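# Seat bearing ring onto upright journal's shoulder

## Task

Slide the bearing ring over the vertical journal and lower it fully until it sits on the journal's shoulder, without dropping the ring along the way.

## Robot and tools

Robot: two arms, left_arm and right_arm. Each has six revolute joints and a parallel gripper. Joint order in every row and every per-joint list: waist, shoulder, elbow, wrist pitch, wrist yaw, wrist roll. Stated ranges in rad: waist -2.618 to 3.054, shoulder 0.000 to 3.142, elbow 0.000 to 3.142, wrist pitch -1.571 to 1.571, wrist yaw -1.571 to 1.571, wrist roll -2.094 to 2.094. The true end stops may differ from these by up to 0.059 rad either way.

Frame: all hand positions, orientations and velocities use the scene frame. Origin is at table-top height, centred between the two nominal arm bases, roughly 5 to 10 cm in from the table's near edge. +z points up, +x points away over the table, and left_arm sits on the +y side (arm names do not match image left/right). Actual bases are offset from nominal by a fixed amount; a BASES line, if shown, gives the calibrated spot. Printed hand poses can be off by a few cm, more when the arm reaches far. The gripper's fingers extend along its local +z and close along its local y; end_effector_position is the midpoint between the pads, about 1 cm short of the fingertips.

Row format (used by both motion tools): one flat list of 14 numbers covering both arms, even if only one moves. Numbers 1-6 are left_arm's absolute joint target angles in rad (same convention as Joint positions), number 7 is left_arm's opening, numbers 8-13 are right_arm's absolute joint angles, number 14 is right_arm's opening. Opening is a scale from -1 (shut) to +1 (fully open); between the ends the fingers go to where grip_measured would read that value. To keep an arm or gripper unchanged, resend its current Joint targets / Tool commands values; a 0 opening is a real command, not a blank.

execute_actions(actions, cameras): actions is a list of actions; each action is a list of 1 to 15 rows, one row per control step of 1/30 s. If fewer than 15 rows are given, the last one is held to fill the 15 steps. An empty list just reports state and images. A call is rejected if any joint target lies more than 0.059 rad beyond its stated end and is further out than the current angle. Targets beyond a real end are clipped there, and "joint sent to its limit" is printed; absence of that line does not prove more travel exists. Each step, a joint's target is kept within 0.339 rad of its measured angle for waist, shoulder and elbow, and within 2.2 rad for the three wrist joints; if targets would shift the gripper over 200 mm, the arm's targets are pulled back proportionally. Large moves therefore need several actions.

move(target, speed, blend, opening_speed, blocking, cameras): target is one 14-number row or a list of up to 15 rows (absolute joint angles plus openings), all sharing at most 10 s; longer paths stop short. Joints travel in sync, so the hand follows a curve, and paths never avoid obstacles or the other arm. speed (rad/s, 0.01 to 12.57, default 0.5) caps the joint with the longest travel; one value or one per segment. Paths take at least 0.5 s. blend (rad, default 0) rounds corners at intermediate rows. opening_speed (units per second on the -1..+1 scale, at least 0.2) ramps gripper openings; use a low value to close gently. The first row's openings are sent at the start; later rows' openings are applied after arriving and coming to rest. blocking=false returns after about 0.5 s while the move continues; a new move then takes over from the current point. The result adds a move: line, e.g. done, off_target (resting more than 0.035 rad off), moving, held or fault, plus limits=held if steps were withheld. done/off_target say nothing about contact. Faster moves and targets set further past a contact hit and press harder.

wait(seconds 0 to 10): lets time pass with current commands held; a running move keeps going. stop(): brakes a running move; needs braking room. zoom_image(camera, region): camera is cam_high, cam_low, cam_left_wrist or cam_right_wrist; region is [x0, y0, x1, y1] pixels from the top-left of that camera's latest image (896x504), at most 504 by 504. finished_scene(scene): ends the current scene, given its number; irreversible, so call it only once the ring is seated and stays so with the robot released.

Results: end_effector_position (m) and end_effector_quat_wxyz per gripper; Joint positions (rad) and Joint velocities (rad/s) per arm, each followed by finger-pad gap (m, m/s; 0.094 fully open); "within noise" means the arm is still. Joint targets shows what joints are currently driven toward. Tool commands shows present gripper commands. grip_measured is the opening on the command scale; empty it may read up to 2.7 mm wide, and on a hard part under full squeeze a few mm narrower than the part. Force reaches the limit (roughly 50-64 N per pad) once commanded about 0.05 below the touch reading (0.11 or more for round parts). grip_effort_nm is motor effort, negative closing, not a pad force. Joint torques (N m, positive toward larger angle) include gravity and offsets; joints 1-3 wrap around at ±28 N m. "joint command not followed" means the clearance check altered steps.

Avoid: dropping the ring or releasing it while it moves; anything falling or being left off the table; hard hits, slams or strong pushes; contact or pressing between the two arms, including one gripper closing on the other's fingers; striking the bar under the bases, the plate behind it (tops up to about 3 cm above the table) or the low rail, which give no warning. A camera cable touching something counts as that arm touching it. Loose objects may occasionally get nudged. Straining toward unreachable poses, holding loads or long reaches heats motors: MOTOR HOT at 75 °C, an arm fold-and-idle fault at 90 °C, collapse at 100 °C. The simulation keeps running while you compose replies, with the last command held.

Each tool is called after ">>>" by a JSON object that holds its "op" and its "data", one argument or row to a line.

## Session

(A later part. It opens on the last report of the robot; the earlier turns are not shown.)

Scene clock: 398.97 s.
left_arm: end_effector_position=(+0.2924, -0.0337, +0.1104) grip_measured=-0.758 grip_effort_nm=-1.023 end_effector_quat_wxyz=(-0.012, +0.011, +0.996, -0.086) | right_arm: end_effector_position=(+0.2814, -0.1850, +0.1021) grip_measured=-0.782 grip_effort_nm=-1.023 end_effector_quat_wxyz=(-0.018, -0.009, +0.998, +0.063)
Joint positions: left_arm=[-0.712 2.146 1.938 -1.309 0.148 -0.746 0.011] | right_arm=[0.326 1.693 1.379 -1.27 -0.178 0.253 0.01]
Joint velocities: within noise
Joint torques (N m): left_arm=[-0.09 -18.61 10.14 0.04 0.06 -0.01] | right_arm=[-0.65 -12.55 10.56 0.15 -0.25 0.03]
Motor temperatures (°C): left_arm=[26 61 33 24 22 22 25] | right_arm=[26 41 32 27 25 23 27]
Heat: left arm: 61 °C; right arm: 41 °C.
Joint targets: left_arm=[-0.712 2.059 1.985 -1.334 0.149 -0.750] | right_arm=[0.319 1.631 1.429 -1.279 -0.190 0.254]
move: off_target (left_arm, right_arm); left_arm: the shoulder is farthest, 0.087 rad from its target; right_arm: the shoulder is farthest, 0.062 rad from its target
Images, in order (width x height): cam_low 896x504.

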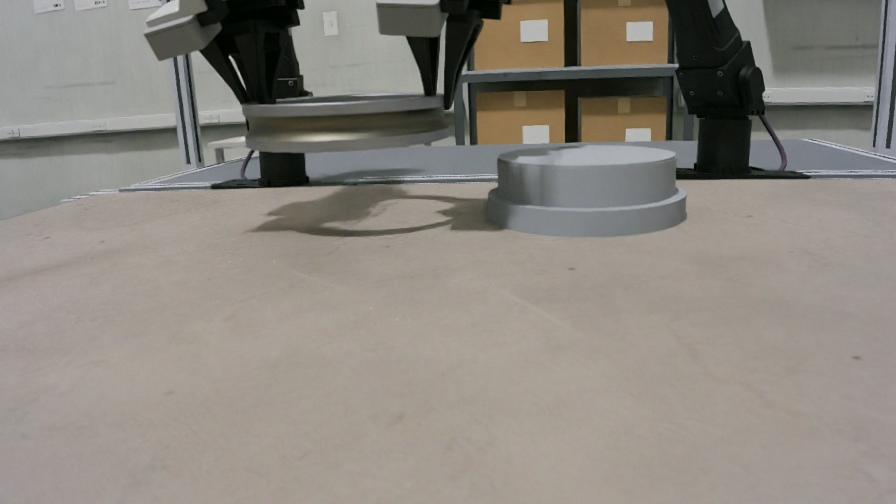

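>>> {"op": "move", "data": {
  "target": [
    [-0.628,1.925,1.785,-1.281,0.150,-0.665,-0.95,0.467,1.690,1.485,-1.259,-0.189,0.398,-0.95],
    [-0.528,1.811,1.6245,-1.249,0.157,-0.565,-0.95,0.5955,1.764,1.577,-1.2545,-0.186,0.5265,-0.95]
  ],
  "speed": 0.12,
  "blend": 0.03
}}

Scene clock: 425.20 s.
left_arm: end_effector_position=(+0.2884, +0.0598, +0.1217) grip_measured=-0.758 grip_effort_nm=-1.018 end_effector_quat_wxyz=(-0.003, +0.011, +0.996, -0.083) | right_arm: end_effector_position=(+0.2758, -0.0926, +0.1104) grip_measured=-0.783 grip_effort_nm=-1.028 end_effector_quat_wxyz=(-0.007, -0.014, +0.998, +0.067)
Joint positions: left_arm=[-0.537 1.886 1.618 -1.264 0.141 -0.569 0.011] | right_arm=[0.6 1.779 1.528 -1.261 -0.173 0.524 0.01]
Joint velocities: within noise
Joint torques (N m): left_arm=[0.69 -15.36 6.57 0.39 0.25 0.05] | right_arm=[-0.32 -9.36 10.63 0.42 -0.26 0.03]
Motor temperatures (°C): left_arm=[26 61 32 24 22 22 25] | right_arm=[26 36 34 27 25 23 27]
Heat: left arm: 61 °C; right arm: 36 °C.
Joint targets: left_arm=[-0.528 1.811 1.625 -1.249 0.157 -0.565] | right_arm=[0.595 1.764 1.577 -1.254 -0.186 0.526]
move: off_target (left_arm, right_arm); left_arm: the shoulder is farthest, 0.075 rad from its target; right_arm: the elbow is farthest, 0.049 rad from its target

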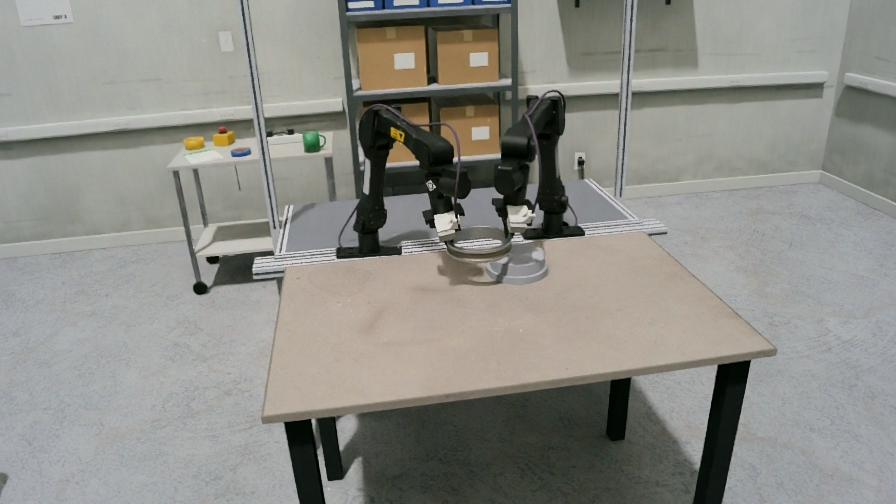

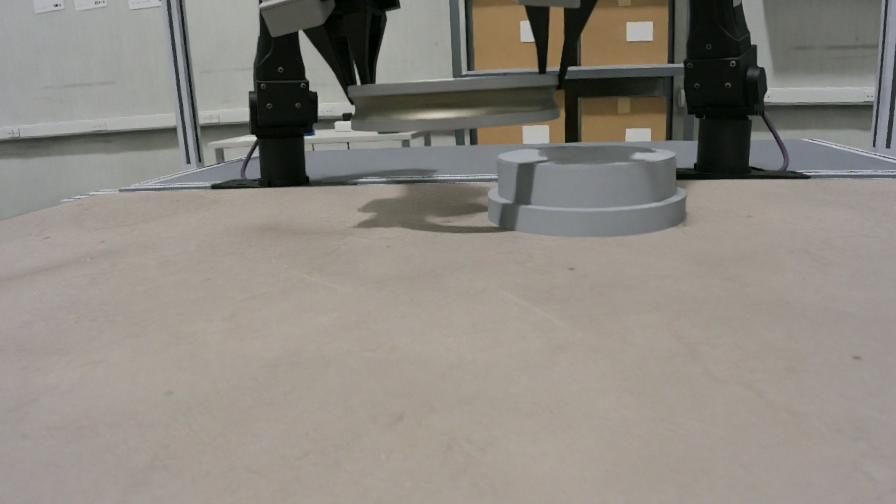

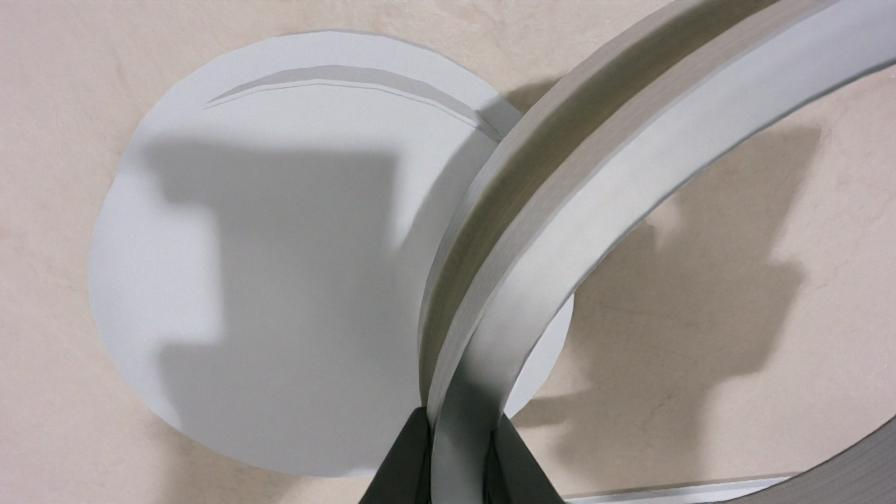

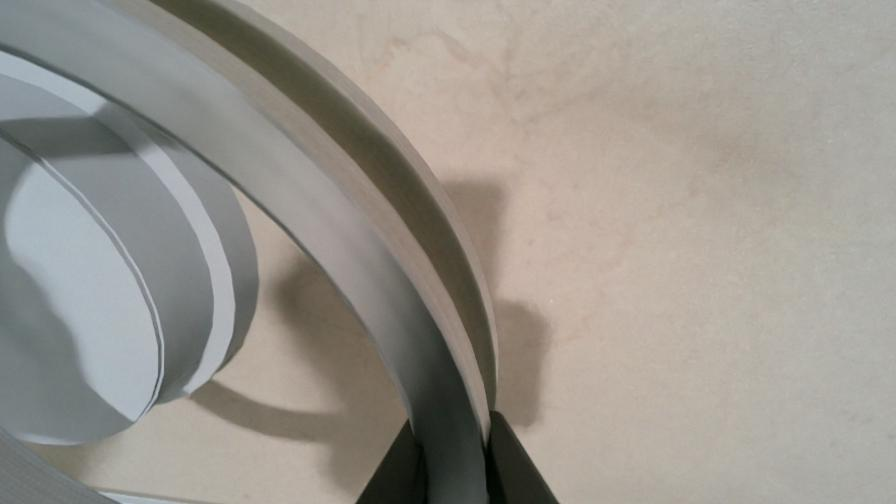

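>>> {"op": "move", "data": {
  "target": [
    [-0.408,1.728,1.47,-1.225,0.155,-0.44,-0.95,0.708,1.875,1.704,-1.27,-0.18,0.639,-0.95],
    [-0.271,1.664,1.38,-1.225,0.158,-0.314,-0.95,0.805,1.985,1.864,-1.305,-0.174,0.736,-0.95]
  ],
  "speed": 0.12,
  "blend": 0.03
}}

Scene clock: 442.47 s.
left_arm: end_effector_position=(+0.2854, +0.1579, +0.1079) grip_measured=-0.758 grip_effort_nm=-1.023 end_effector_quat_wxyz=(-0.005, +0.006, +0.997, -0.080) | right_arm: end_effector_position=(+0.2720, +0.0027, +0.1023) grip_measured=-0.783 grip_effort_nm=-1.023 end_effector_quat_wxyz=(-0.016, -0.017, +0.997, +0.068)
Joint positions: left_arm=[-0.279 1.726 1.376 -1.224 0.141 -0.318 0.011] | right_arm=[0.812 2.006 1.813 -1.297 -0.169 0.732 0.01]
Joint velocities: within noise
Joint torques (N m): left_arm=[0.54 -12.66 6.28 0.18 0.26 0.02] | right_arm=[-0.55 -11.99 10.8 0.34 -0.15 0.03]
Motor temperatures (°C): left_arm=[26 51 31 24 23 22 25] | right_arm=[26 36 33 27 25 23 27]
Heat: left arm: 51 °C; right arm: 36 °C.
Joint targets: left_arm=[-0.271 1.664 1.380 -1.225 0.158 -0.314] | right_arm=[0.805 1.985 1.864 -1.305 -0.174 0.736]
move: off_target (left_arm, right_arm); left_arm: the shoulder is farthest, 0.062 rad from its target; right_arm: the elbow is farthest, 0.051 rad from its target

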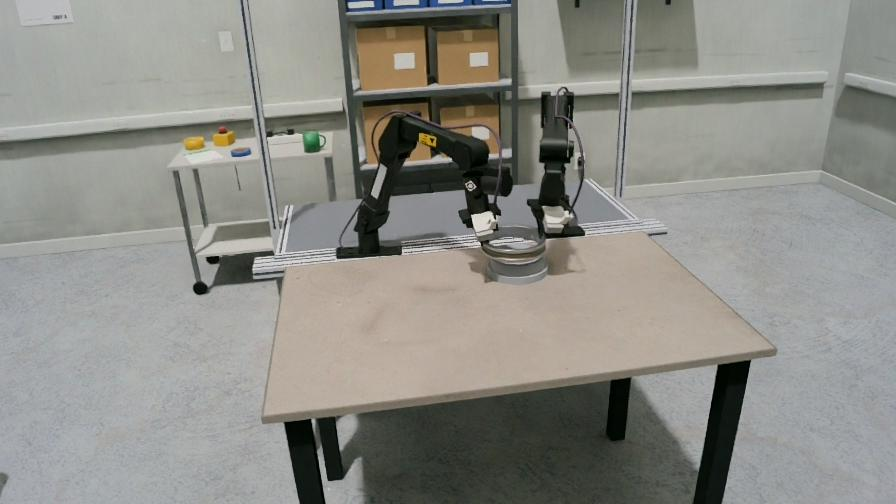

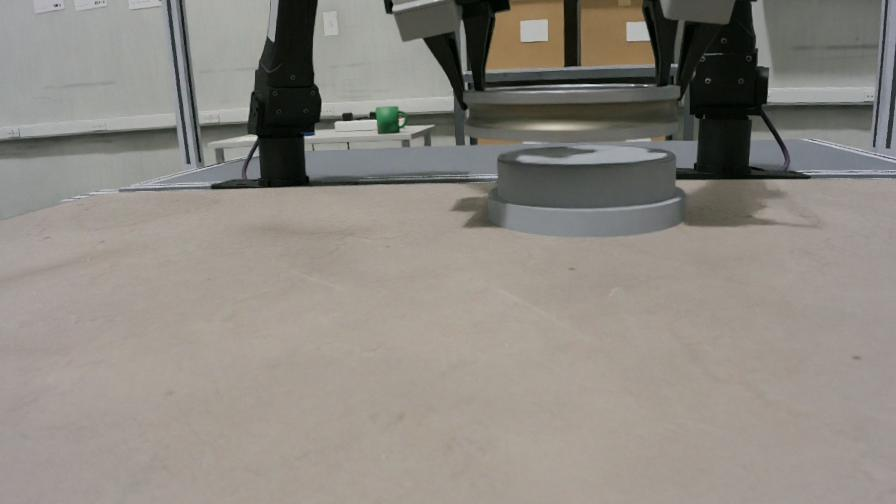

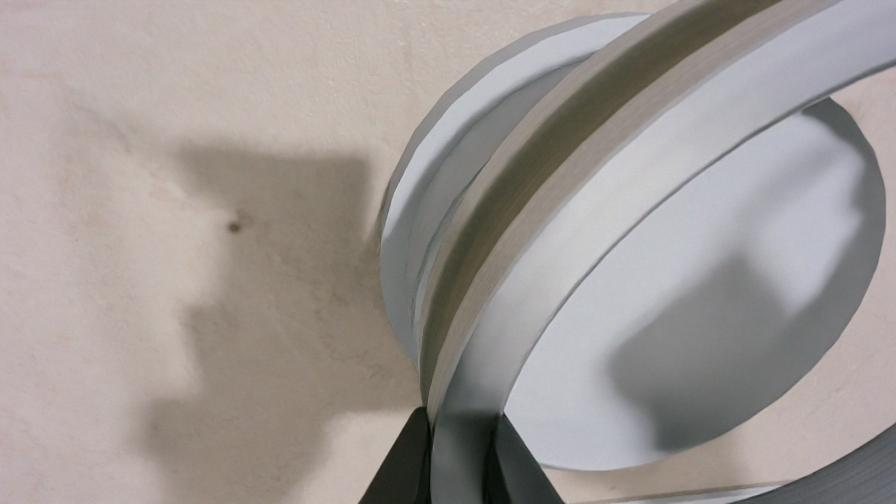

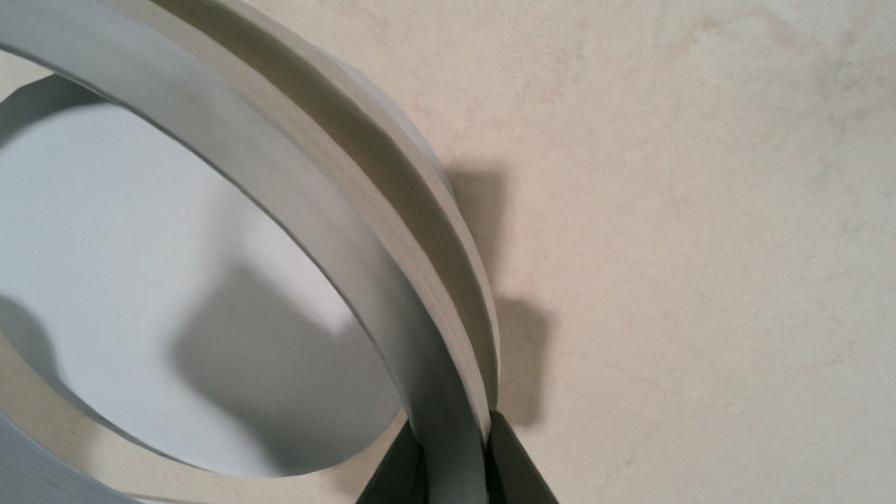

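>>> {"op": "zoom_image", "data": {
  "camera": "cam_low",
  "region": [440, 60, 720, 250]
}}

>>> {"op": "zoom_image", "data": {
  "camera": "cam_high",
  "region": [450, 200, 590, 300]
}}

Scaled by 1.800 from the camera's 896x504 image, which has a finer 1280x720 frame.

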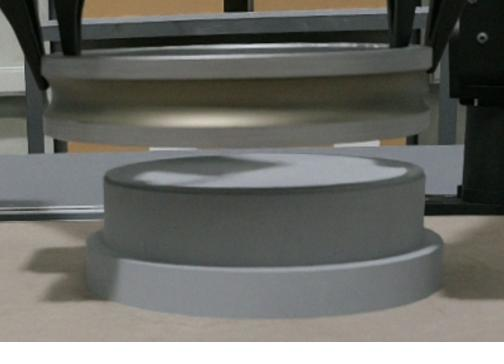

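Scaled by 3.600 from the camera's 896x504 image, which has a finer 1280x720 frame.

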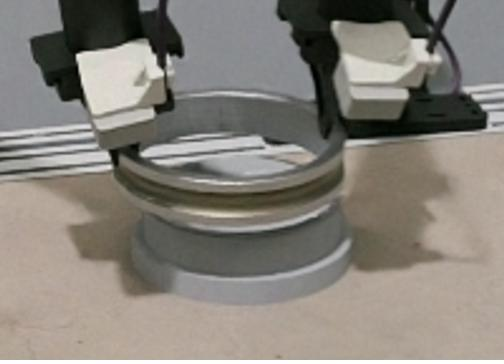

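>>> {"op": "move", "data": {
  "target": [-0.228,1.679,1.346,-1.174,0.158,-0.271,-0.95,0.816,2.037,1.885,-1.274,-0.174,0.747,-0.95],
  "speed": 0.08
}}

>>> {"op": "zoom_image", "data": {
  "camera": "cam_low",
  "region": [440, 60, 720, 250]
}}

>>> {"op": "zoom_image", "data": {
  "camera": "cam_high",
  "region": [450, 200, 590, 300]
}}

Scene clock: 501.57 s.
left_arm: end_effector_position=(+0.2912, +0.1691, +0.0989) grip_measured=-0.759 grip_effort_nm=-1.028 end_effector_quat_wxyz=(+0.001, +0.006, +0.997, -0.082) | right_arm: end_effector_position=(+0.2777, +0.0132, +0.0898) grip_measured=-0.783 grip_effort_nm=-1.028 end_effector_quat_wxyz=(-0.017, -0.017, +0.997, +0.067)
Joint positions: left_arm=[-0.237 1.726 1.34 -1.18 0.143 -0.277 0.011] | right_arm=[0.823 2.056 1.838 -1.272 -0.169 0.742 0.01]
Joint velocities: within noise
Joint torques (N m): left_arm=[0.7 -11.37 6.38 0.23 0.25 0.08] | right_arm=[-0.55 -12.29 10.5 0.38 -0.16 0.07]
Motor temperatures (°C): left_arm=[26 53 30 23 23 22 26] | right_arm=[26 39 32 27 25 23 28]
Heat: left arm: 53 °C; right arm: 39 °C.
Joint targets: left_arm=[-0.228 1.679 1.346 -1.174 0.158 -0.271] | right_arm=[0.816 2.037 1.885 -1.274 -0.174 0.747]
move: off_target (left_arm, right_arm); left_arm: the shoulder is farthest, 0.047 rad from its target; right_arm: the elbow is farthest, 0.047 rad from its target

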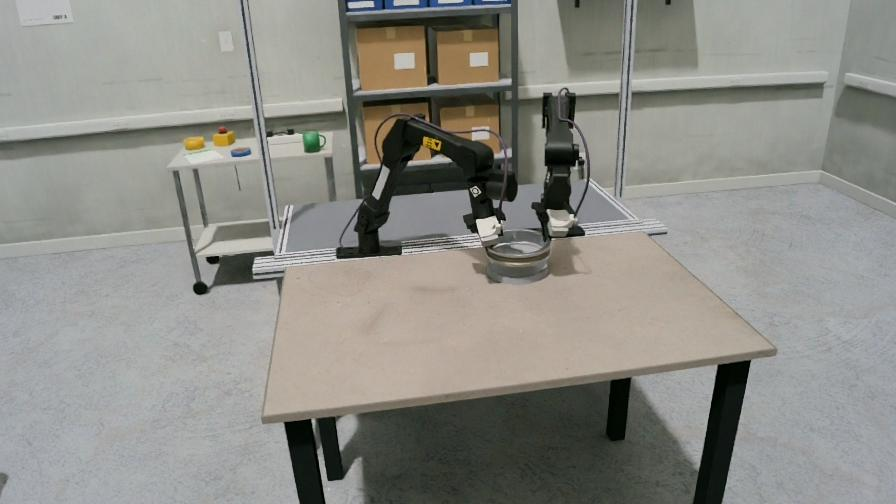

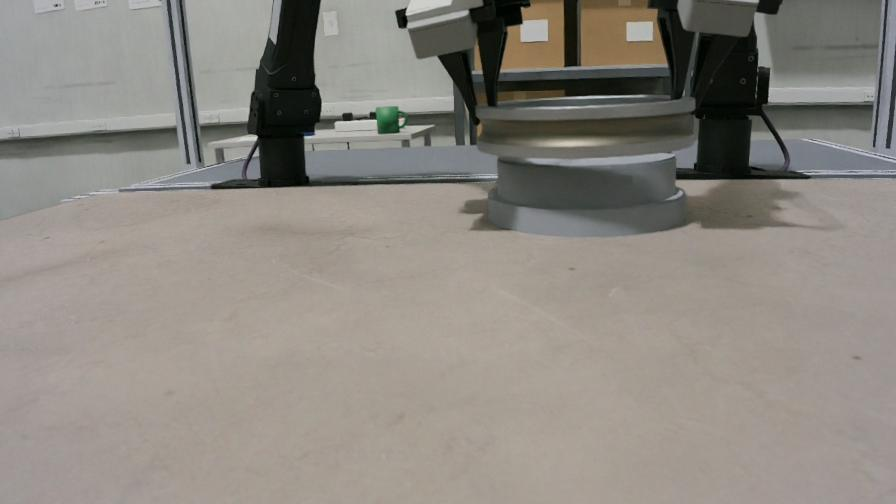

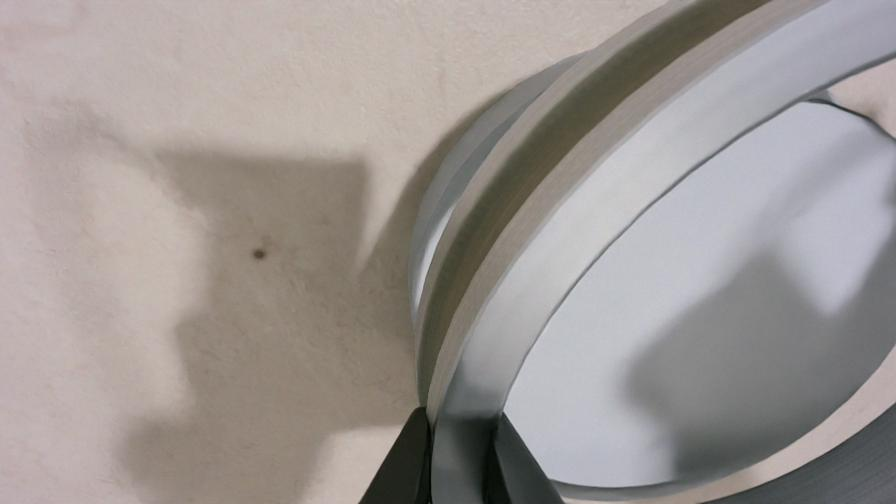

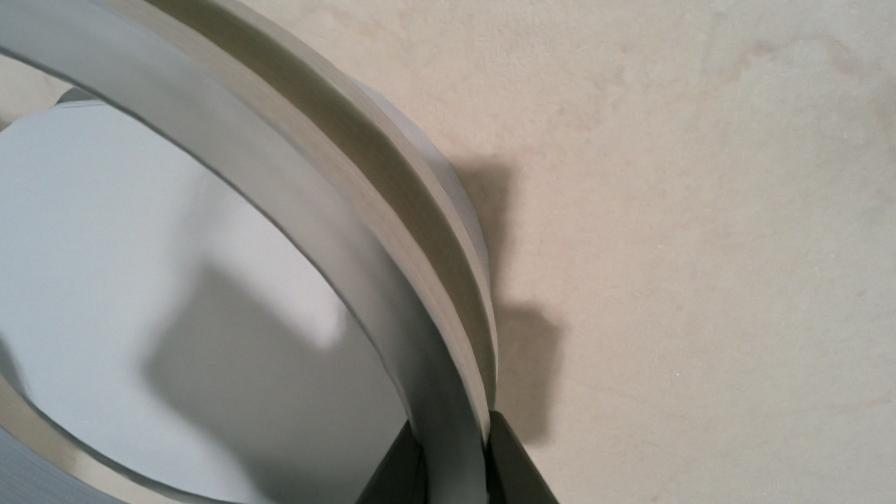

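Scaled by 1.800 from the camera's 896x504 image, which has a finer 1280x720 frame.

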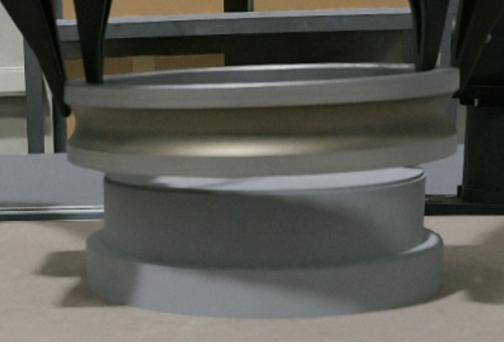

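Scaled by 3.600 from the camera's 896x504 image, which has a finer 1280x720 frame.

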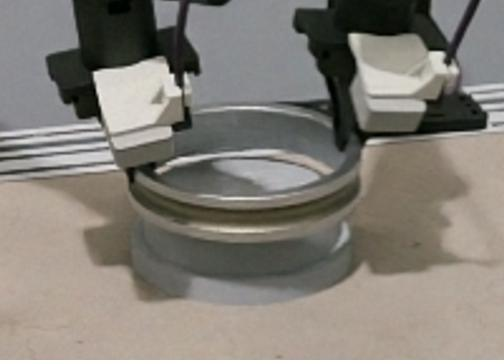

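>>> {"op": "move", "data": {
  "target": [-0.228,1.717,1.341,-1.159,0.158,-0.271,-0.95,0.812,2.043,1.878,-1.261,-0.174,0.745,-0.95],
  "speed": 0.08
}}

>>> {"op": "zoom_image", "data": {
  "camera": "cam_low",
  "region": [440, 60, 720, 250]
}}

>>> {"op": "zoom_image", "data": {
  "camera": "cam_high",
  "region": [470, 210, 570, 295]
}}

Scene clock: 526.57 s.
left_arm: end_effector_position=(+0.2921, +0.1688, +0.0975) grip_measured=-0.759 grip_effort_nm=-1.018 end_effector_quat_wxyz=(+0.003, +0.007, +0.997, -0.083) | right_arm: end_effector_position=(+0.2779, +0.0132, +0.0882) grip_measured=-0.783 grip_effort_nm=-1.023 end_effector_quat_wxyz=(-0.019, -0.017, +0.997, +0.066)
Joint positions: left_arm=[-0.237 1.726 1.334 -1.171 0.143 -0.275 0.011] | right_arm=[0.823 2.06 1.838 -1.272 -0.169 0.743 0.01]
Joint velocities: within noise
Joint torques (N m): left_arm=[0.64 -8.12 6.52 0.31 0.25 0.04] | right_arm=[-0.88 -12.15 9.81 0.49 -0.16 0.02]
Motor temperatures (°C): left_arm=[26 51 32 23 23 22 26] | right_arm=[26 43 34 27 25 23 28]
Heat: left arm: 51 °C; right arm: 43 °C.
Joint targets: left_arm=[-0.228 1.717 1.341 -1.159 0.158 -0.271] | right_arm=[0.812 2.043 1.878 -1.261 -0.174 0.745]
move: off_target (right_arm); right_arm: the elbow is farthest, 0.040 rad from its target

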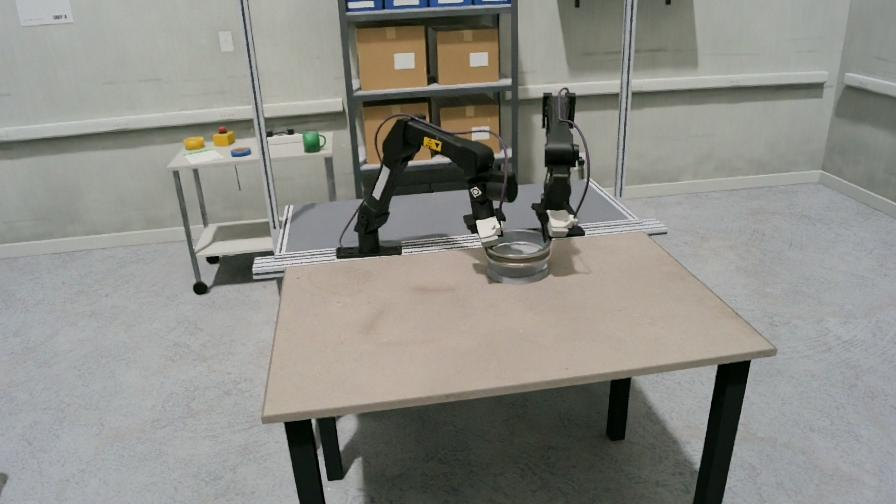

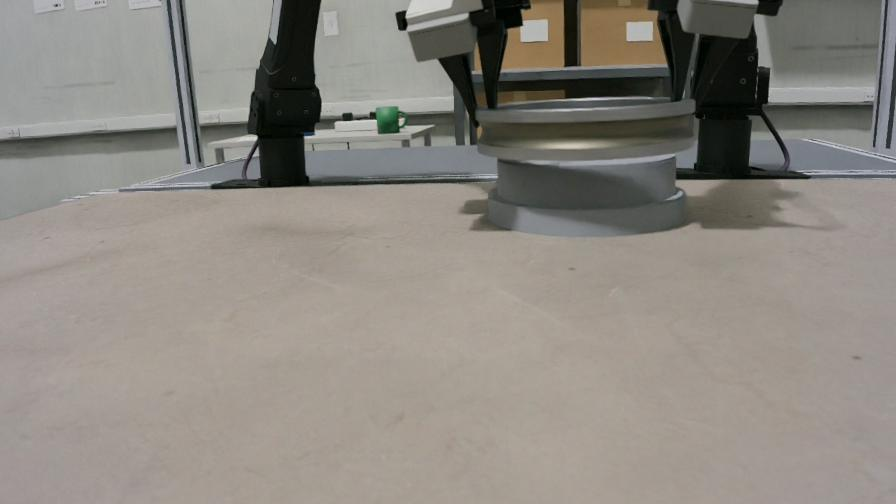

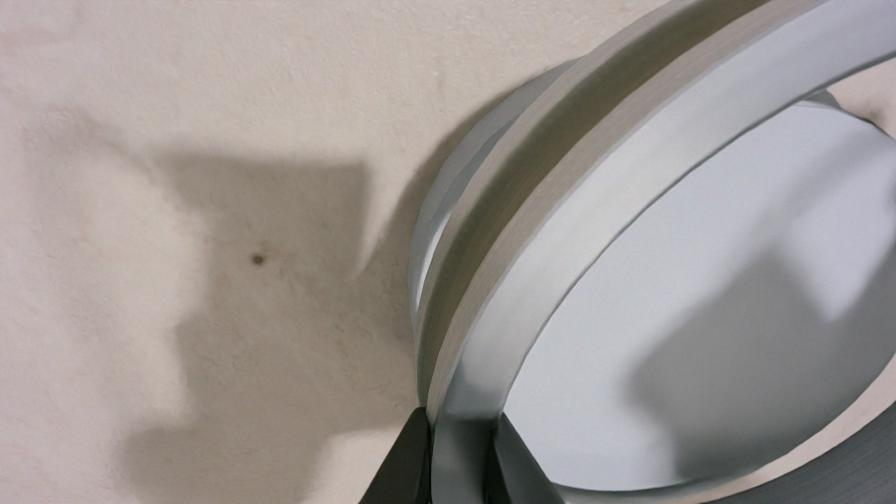

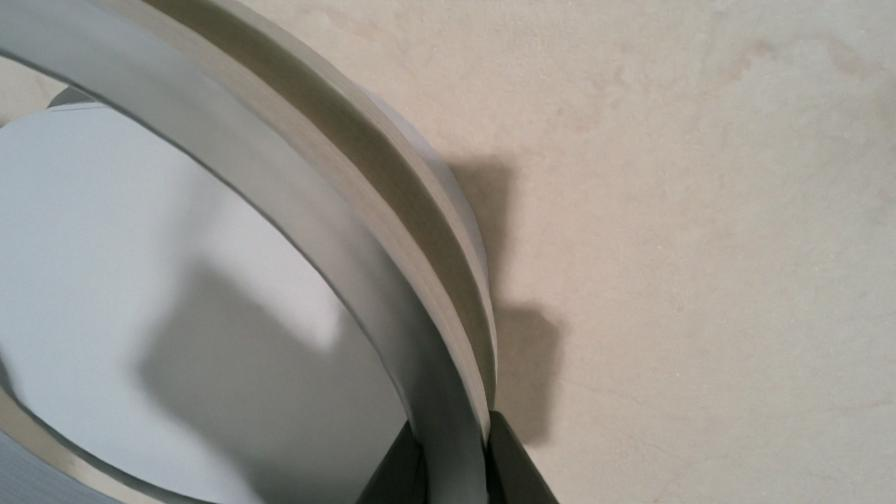

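Scaled by 1.800 from the camera's 896x504 image, which has a finer 1280x720 frame.

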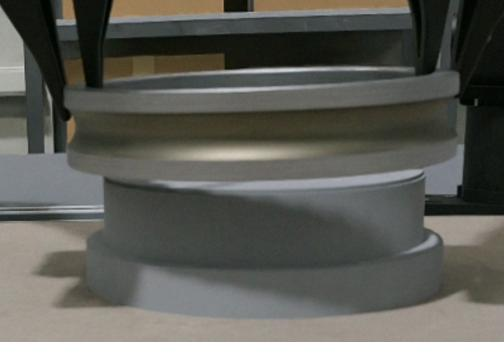

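Scaled by 5.040 from the camera's 896x504 image, which has a finer 1280x720 frame.

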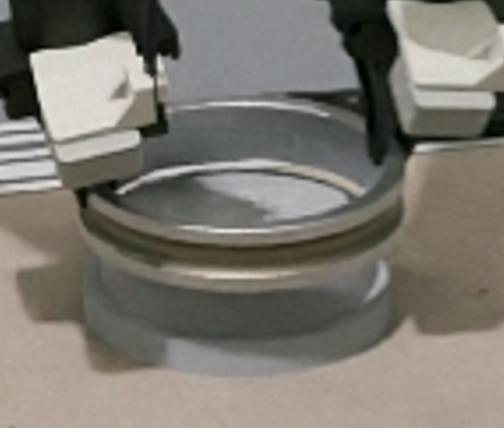

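>>> {"op": "move", "data": {
  "target": [-0.228,1.768,1.355,-1.149,0.158,-0.271,-0.95,0.805,2.058,1.890,-1.250,-0.174,0.740,-0.95],
  "speed": 0.08
}}

>>> {"op": "zoom_image", "data": {
  "camera": "cam_low",
  "region": [440, 60, 720, 250]
}}

>>> {"op": "zoom_image", "data": {
  "camera": "cam_high",
  "region": [470, 210, 570, 295]
}}

Scene clock: 549.60 s.
left_arm: end_effector_position=(+0.2948, +0.1678, +0.0877) grip_measured=-0.759 grip_effort_nm=-1.018 end_effector_quat_wxyz=(-0.006, +0.008, +0.997, -0.080) | right_arm: end_effector_position=(+0.2804, +0.0131, +0.0807) grip_measured=-0.783 grip_effort_nm=-1.023 end_effector_quat_wxyz=(-0.021, -0.015, +0.998, +0.061)
Joint positions: left_arm=[-0.237 1.76 1.334 -1.157 0.143 -0.273 0.011] | right_arm=[0.821 2.079 1.838 -1.264 -0.165 0.743 0.01]
Joint velocities: within noise
Joint torques (N m): left_arm=[0.65 -7.02 7.68 0.23 0.26 0.03] | right_arm=[-1.44 -12.6 11 0.5 -0.19 -0.03]
Motor temperatures (°C): left_arm=[26 47 32 23 23 22 26] | right_arm=[26 43 34 27 25 23 28]
Heat: left arm: 47 °C; right arm: 43 °C.
Joint targets: left_arm=[-0.228 1.768 1.355 -1.149 0.158 -0.271] | right_arm=[0.805 2.058 1.890 -1.250 -0.174 0.740]
move: off_target (right_arm); right_arm: the elbow is farthest, 0.052 rad from its target

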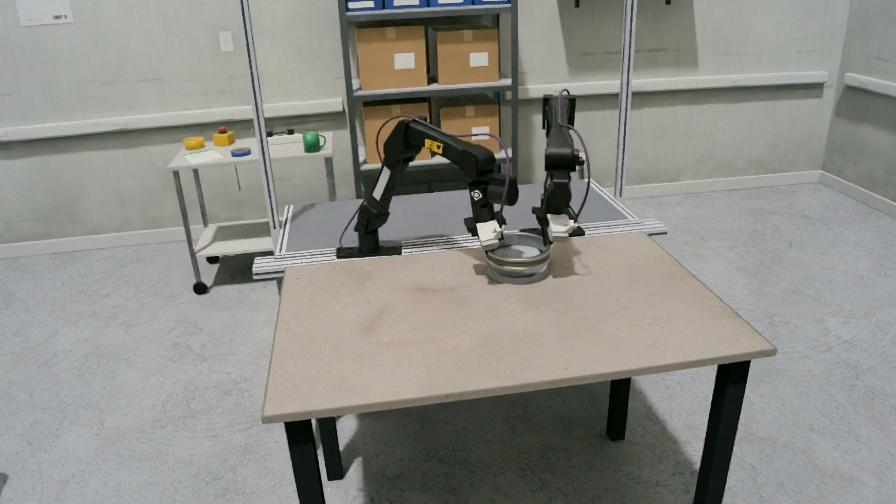

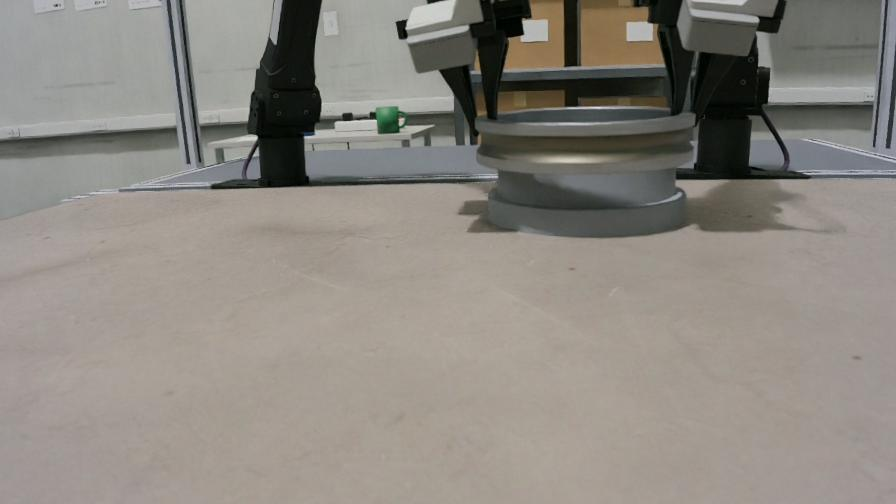

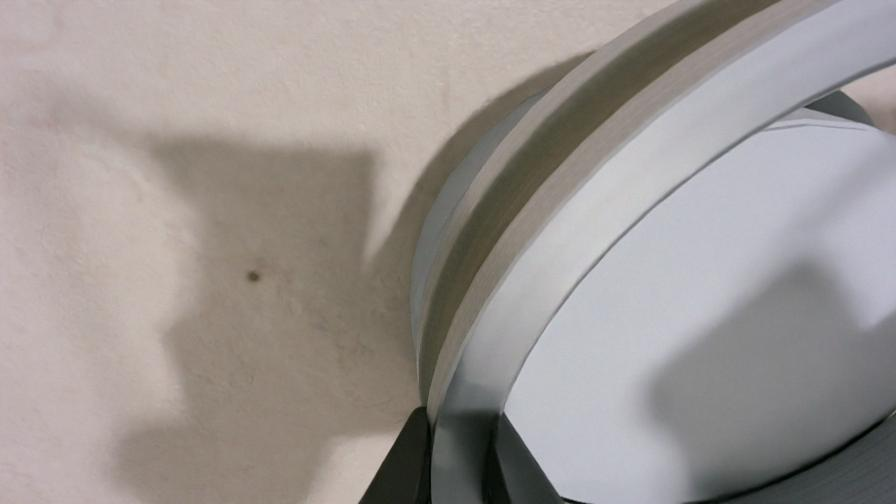

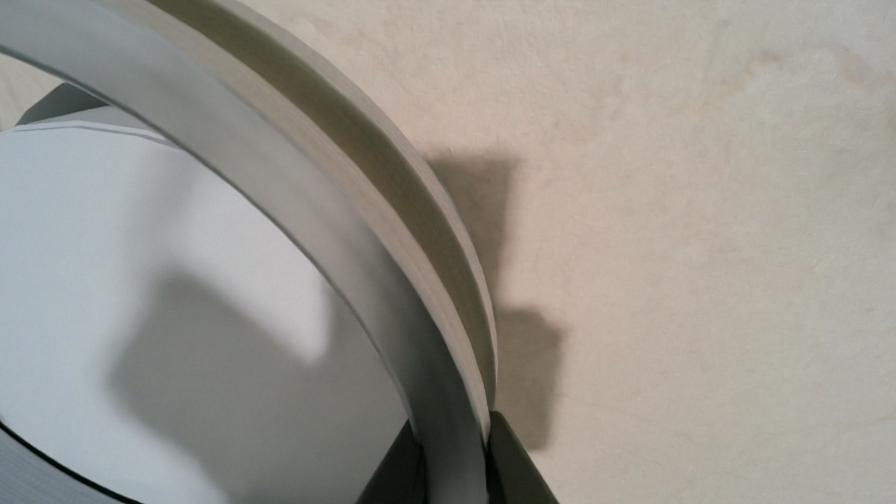

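Scaled by 1.800 from the camera's 896x504 image, which has a finer 1280x720 frame.

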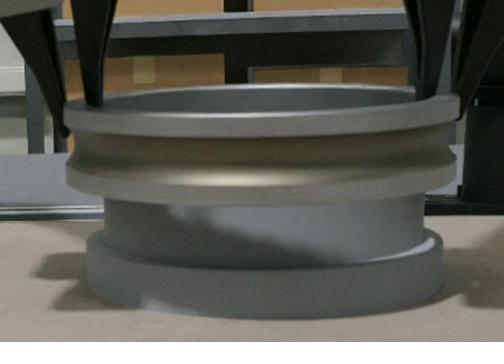

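Scaled by 5.040 from the camera's 896x504 image, which has a finer 1280x720 frame.

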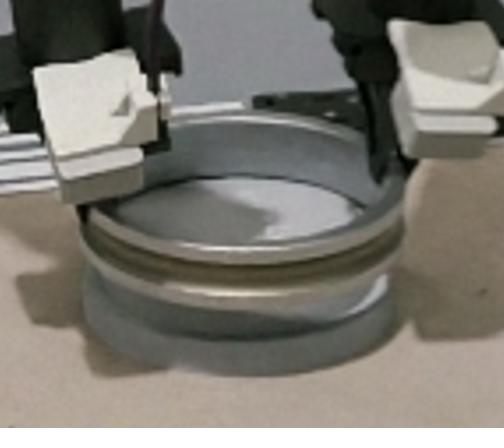

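>>> {"op": "move", "data": {
  "target": [-0.229,1.778,1.308,-1.108,0.158,-0.271,-0.95,0.807,2.058,1.803,-1.210,-0.174,0.742,-0.95],
  "speed": 0.06
}}

>>> {"op": "zoom_image", "data": {
  "camera": "cam_low",
  "region": [440, 60, 720, 250]
}}

>>> {"op": "zoom_image", "data": {
  "camera": "cam_high",
  "region": [470, 210, 570, 295]
}}

Scene clock: 583.23 s.
left_arm: end_effector_position=(+0.3008, +0.1673, +0.0836) grip_measured=-0.759 grip_effort_nm=-1.018 end_effector_quat_wxyz=(+0.006, +0.005, +0.996, -0.084) | right_arm: end_effector_position=(+0.2861, +0.0128, +0.0727) grip_measured=-0.784 grip_effort_nm=-1.018 end_effector_quat_wxyz=(-0.013, -0.008, +0.998, +0.064)
Joint positions: left_arm=[-0.233 1.76 1.316 -1.112 0.143 -0.277 0.011] | right_arm=[0.814 2.079 1.805 -1.215 -0.16 0.752 0.01]
Joint velocities: within noise
Joint torques (N m): left_arm=[0.32 -6.24 5.22 0.26 0.23 0.09] | right_arm=[-0.58 -12.67 6.09 0.46 -0.26 -0.12]
Motor temperatures (°C): left_arm=[26 44 33 23 23 22 26] | right_arm=[26 43 35 27 25 23 28]
Heat: left arm: 44 °C; right arm: 43 °C.
Joint targets: left_arm=[-0.229 1.778 1.308 -1.108 0.158 -0.271] | right_arm=[0.807 2.058 1.803 -1.210 -0.174 0.742]
move: done

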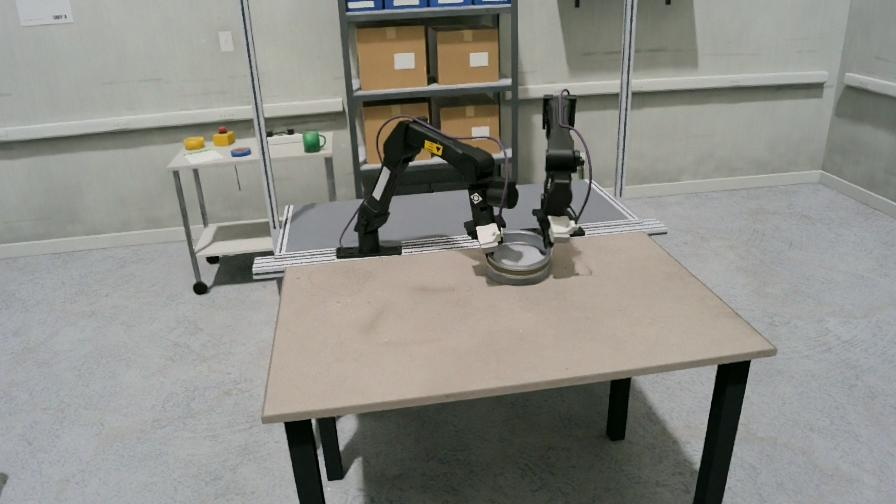

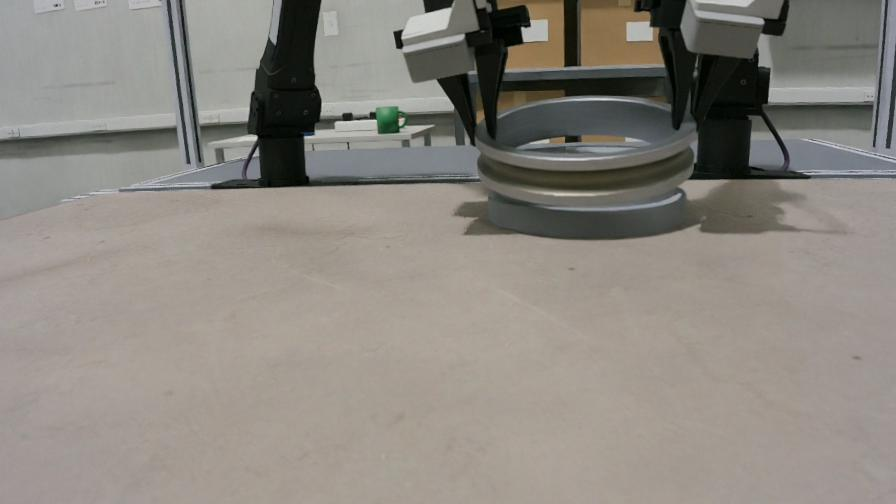

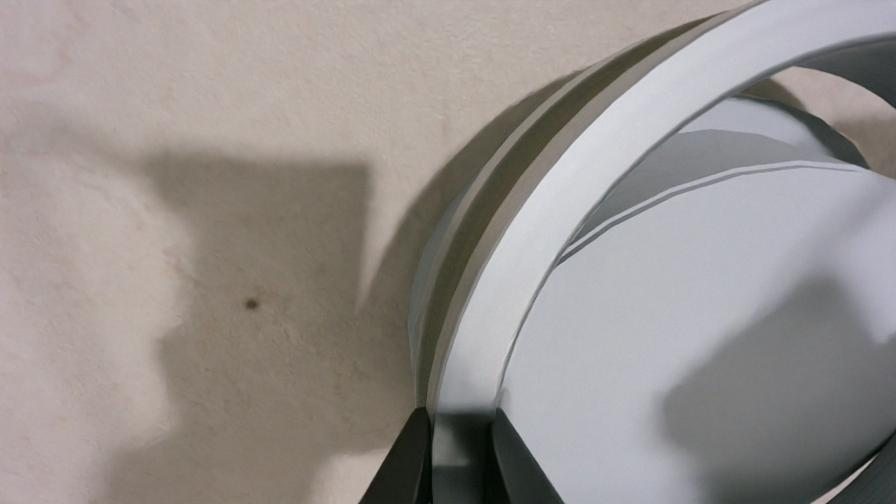

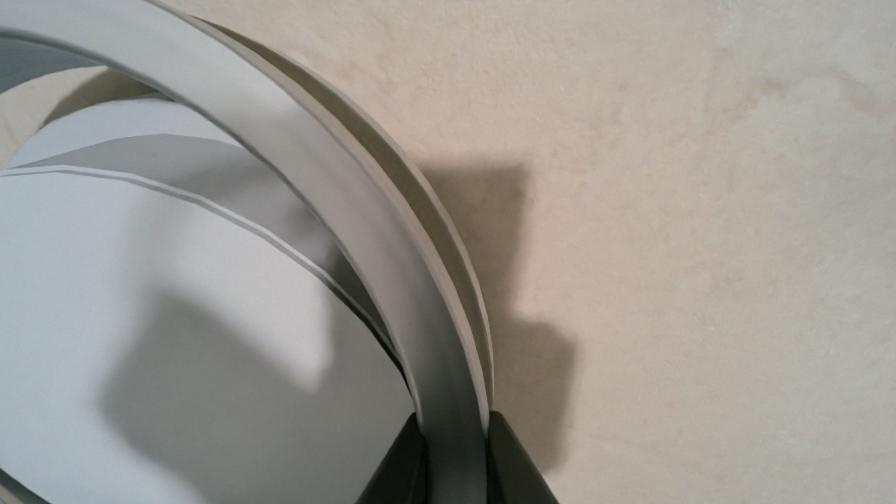

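Scaled by 1.800 from the camera's 896x504 image, which has a finer 1280x720 frame.

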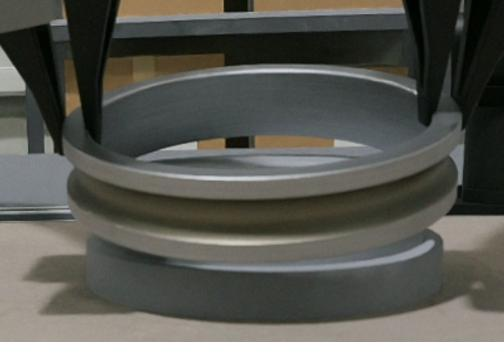

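Scaled by 5.040 from the camera's 896x504 image, which has a finer 1280x720 frame.

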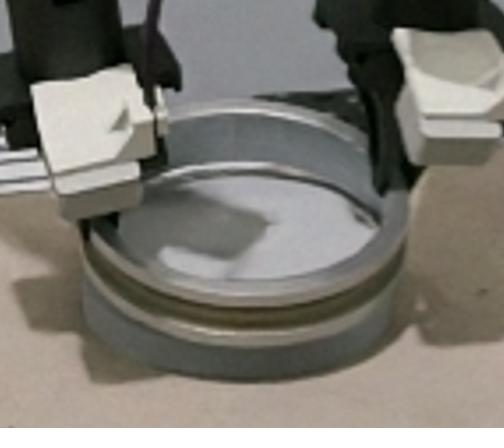

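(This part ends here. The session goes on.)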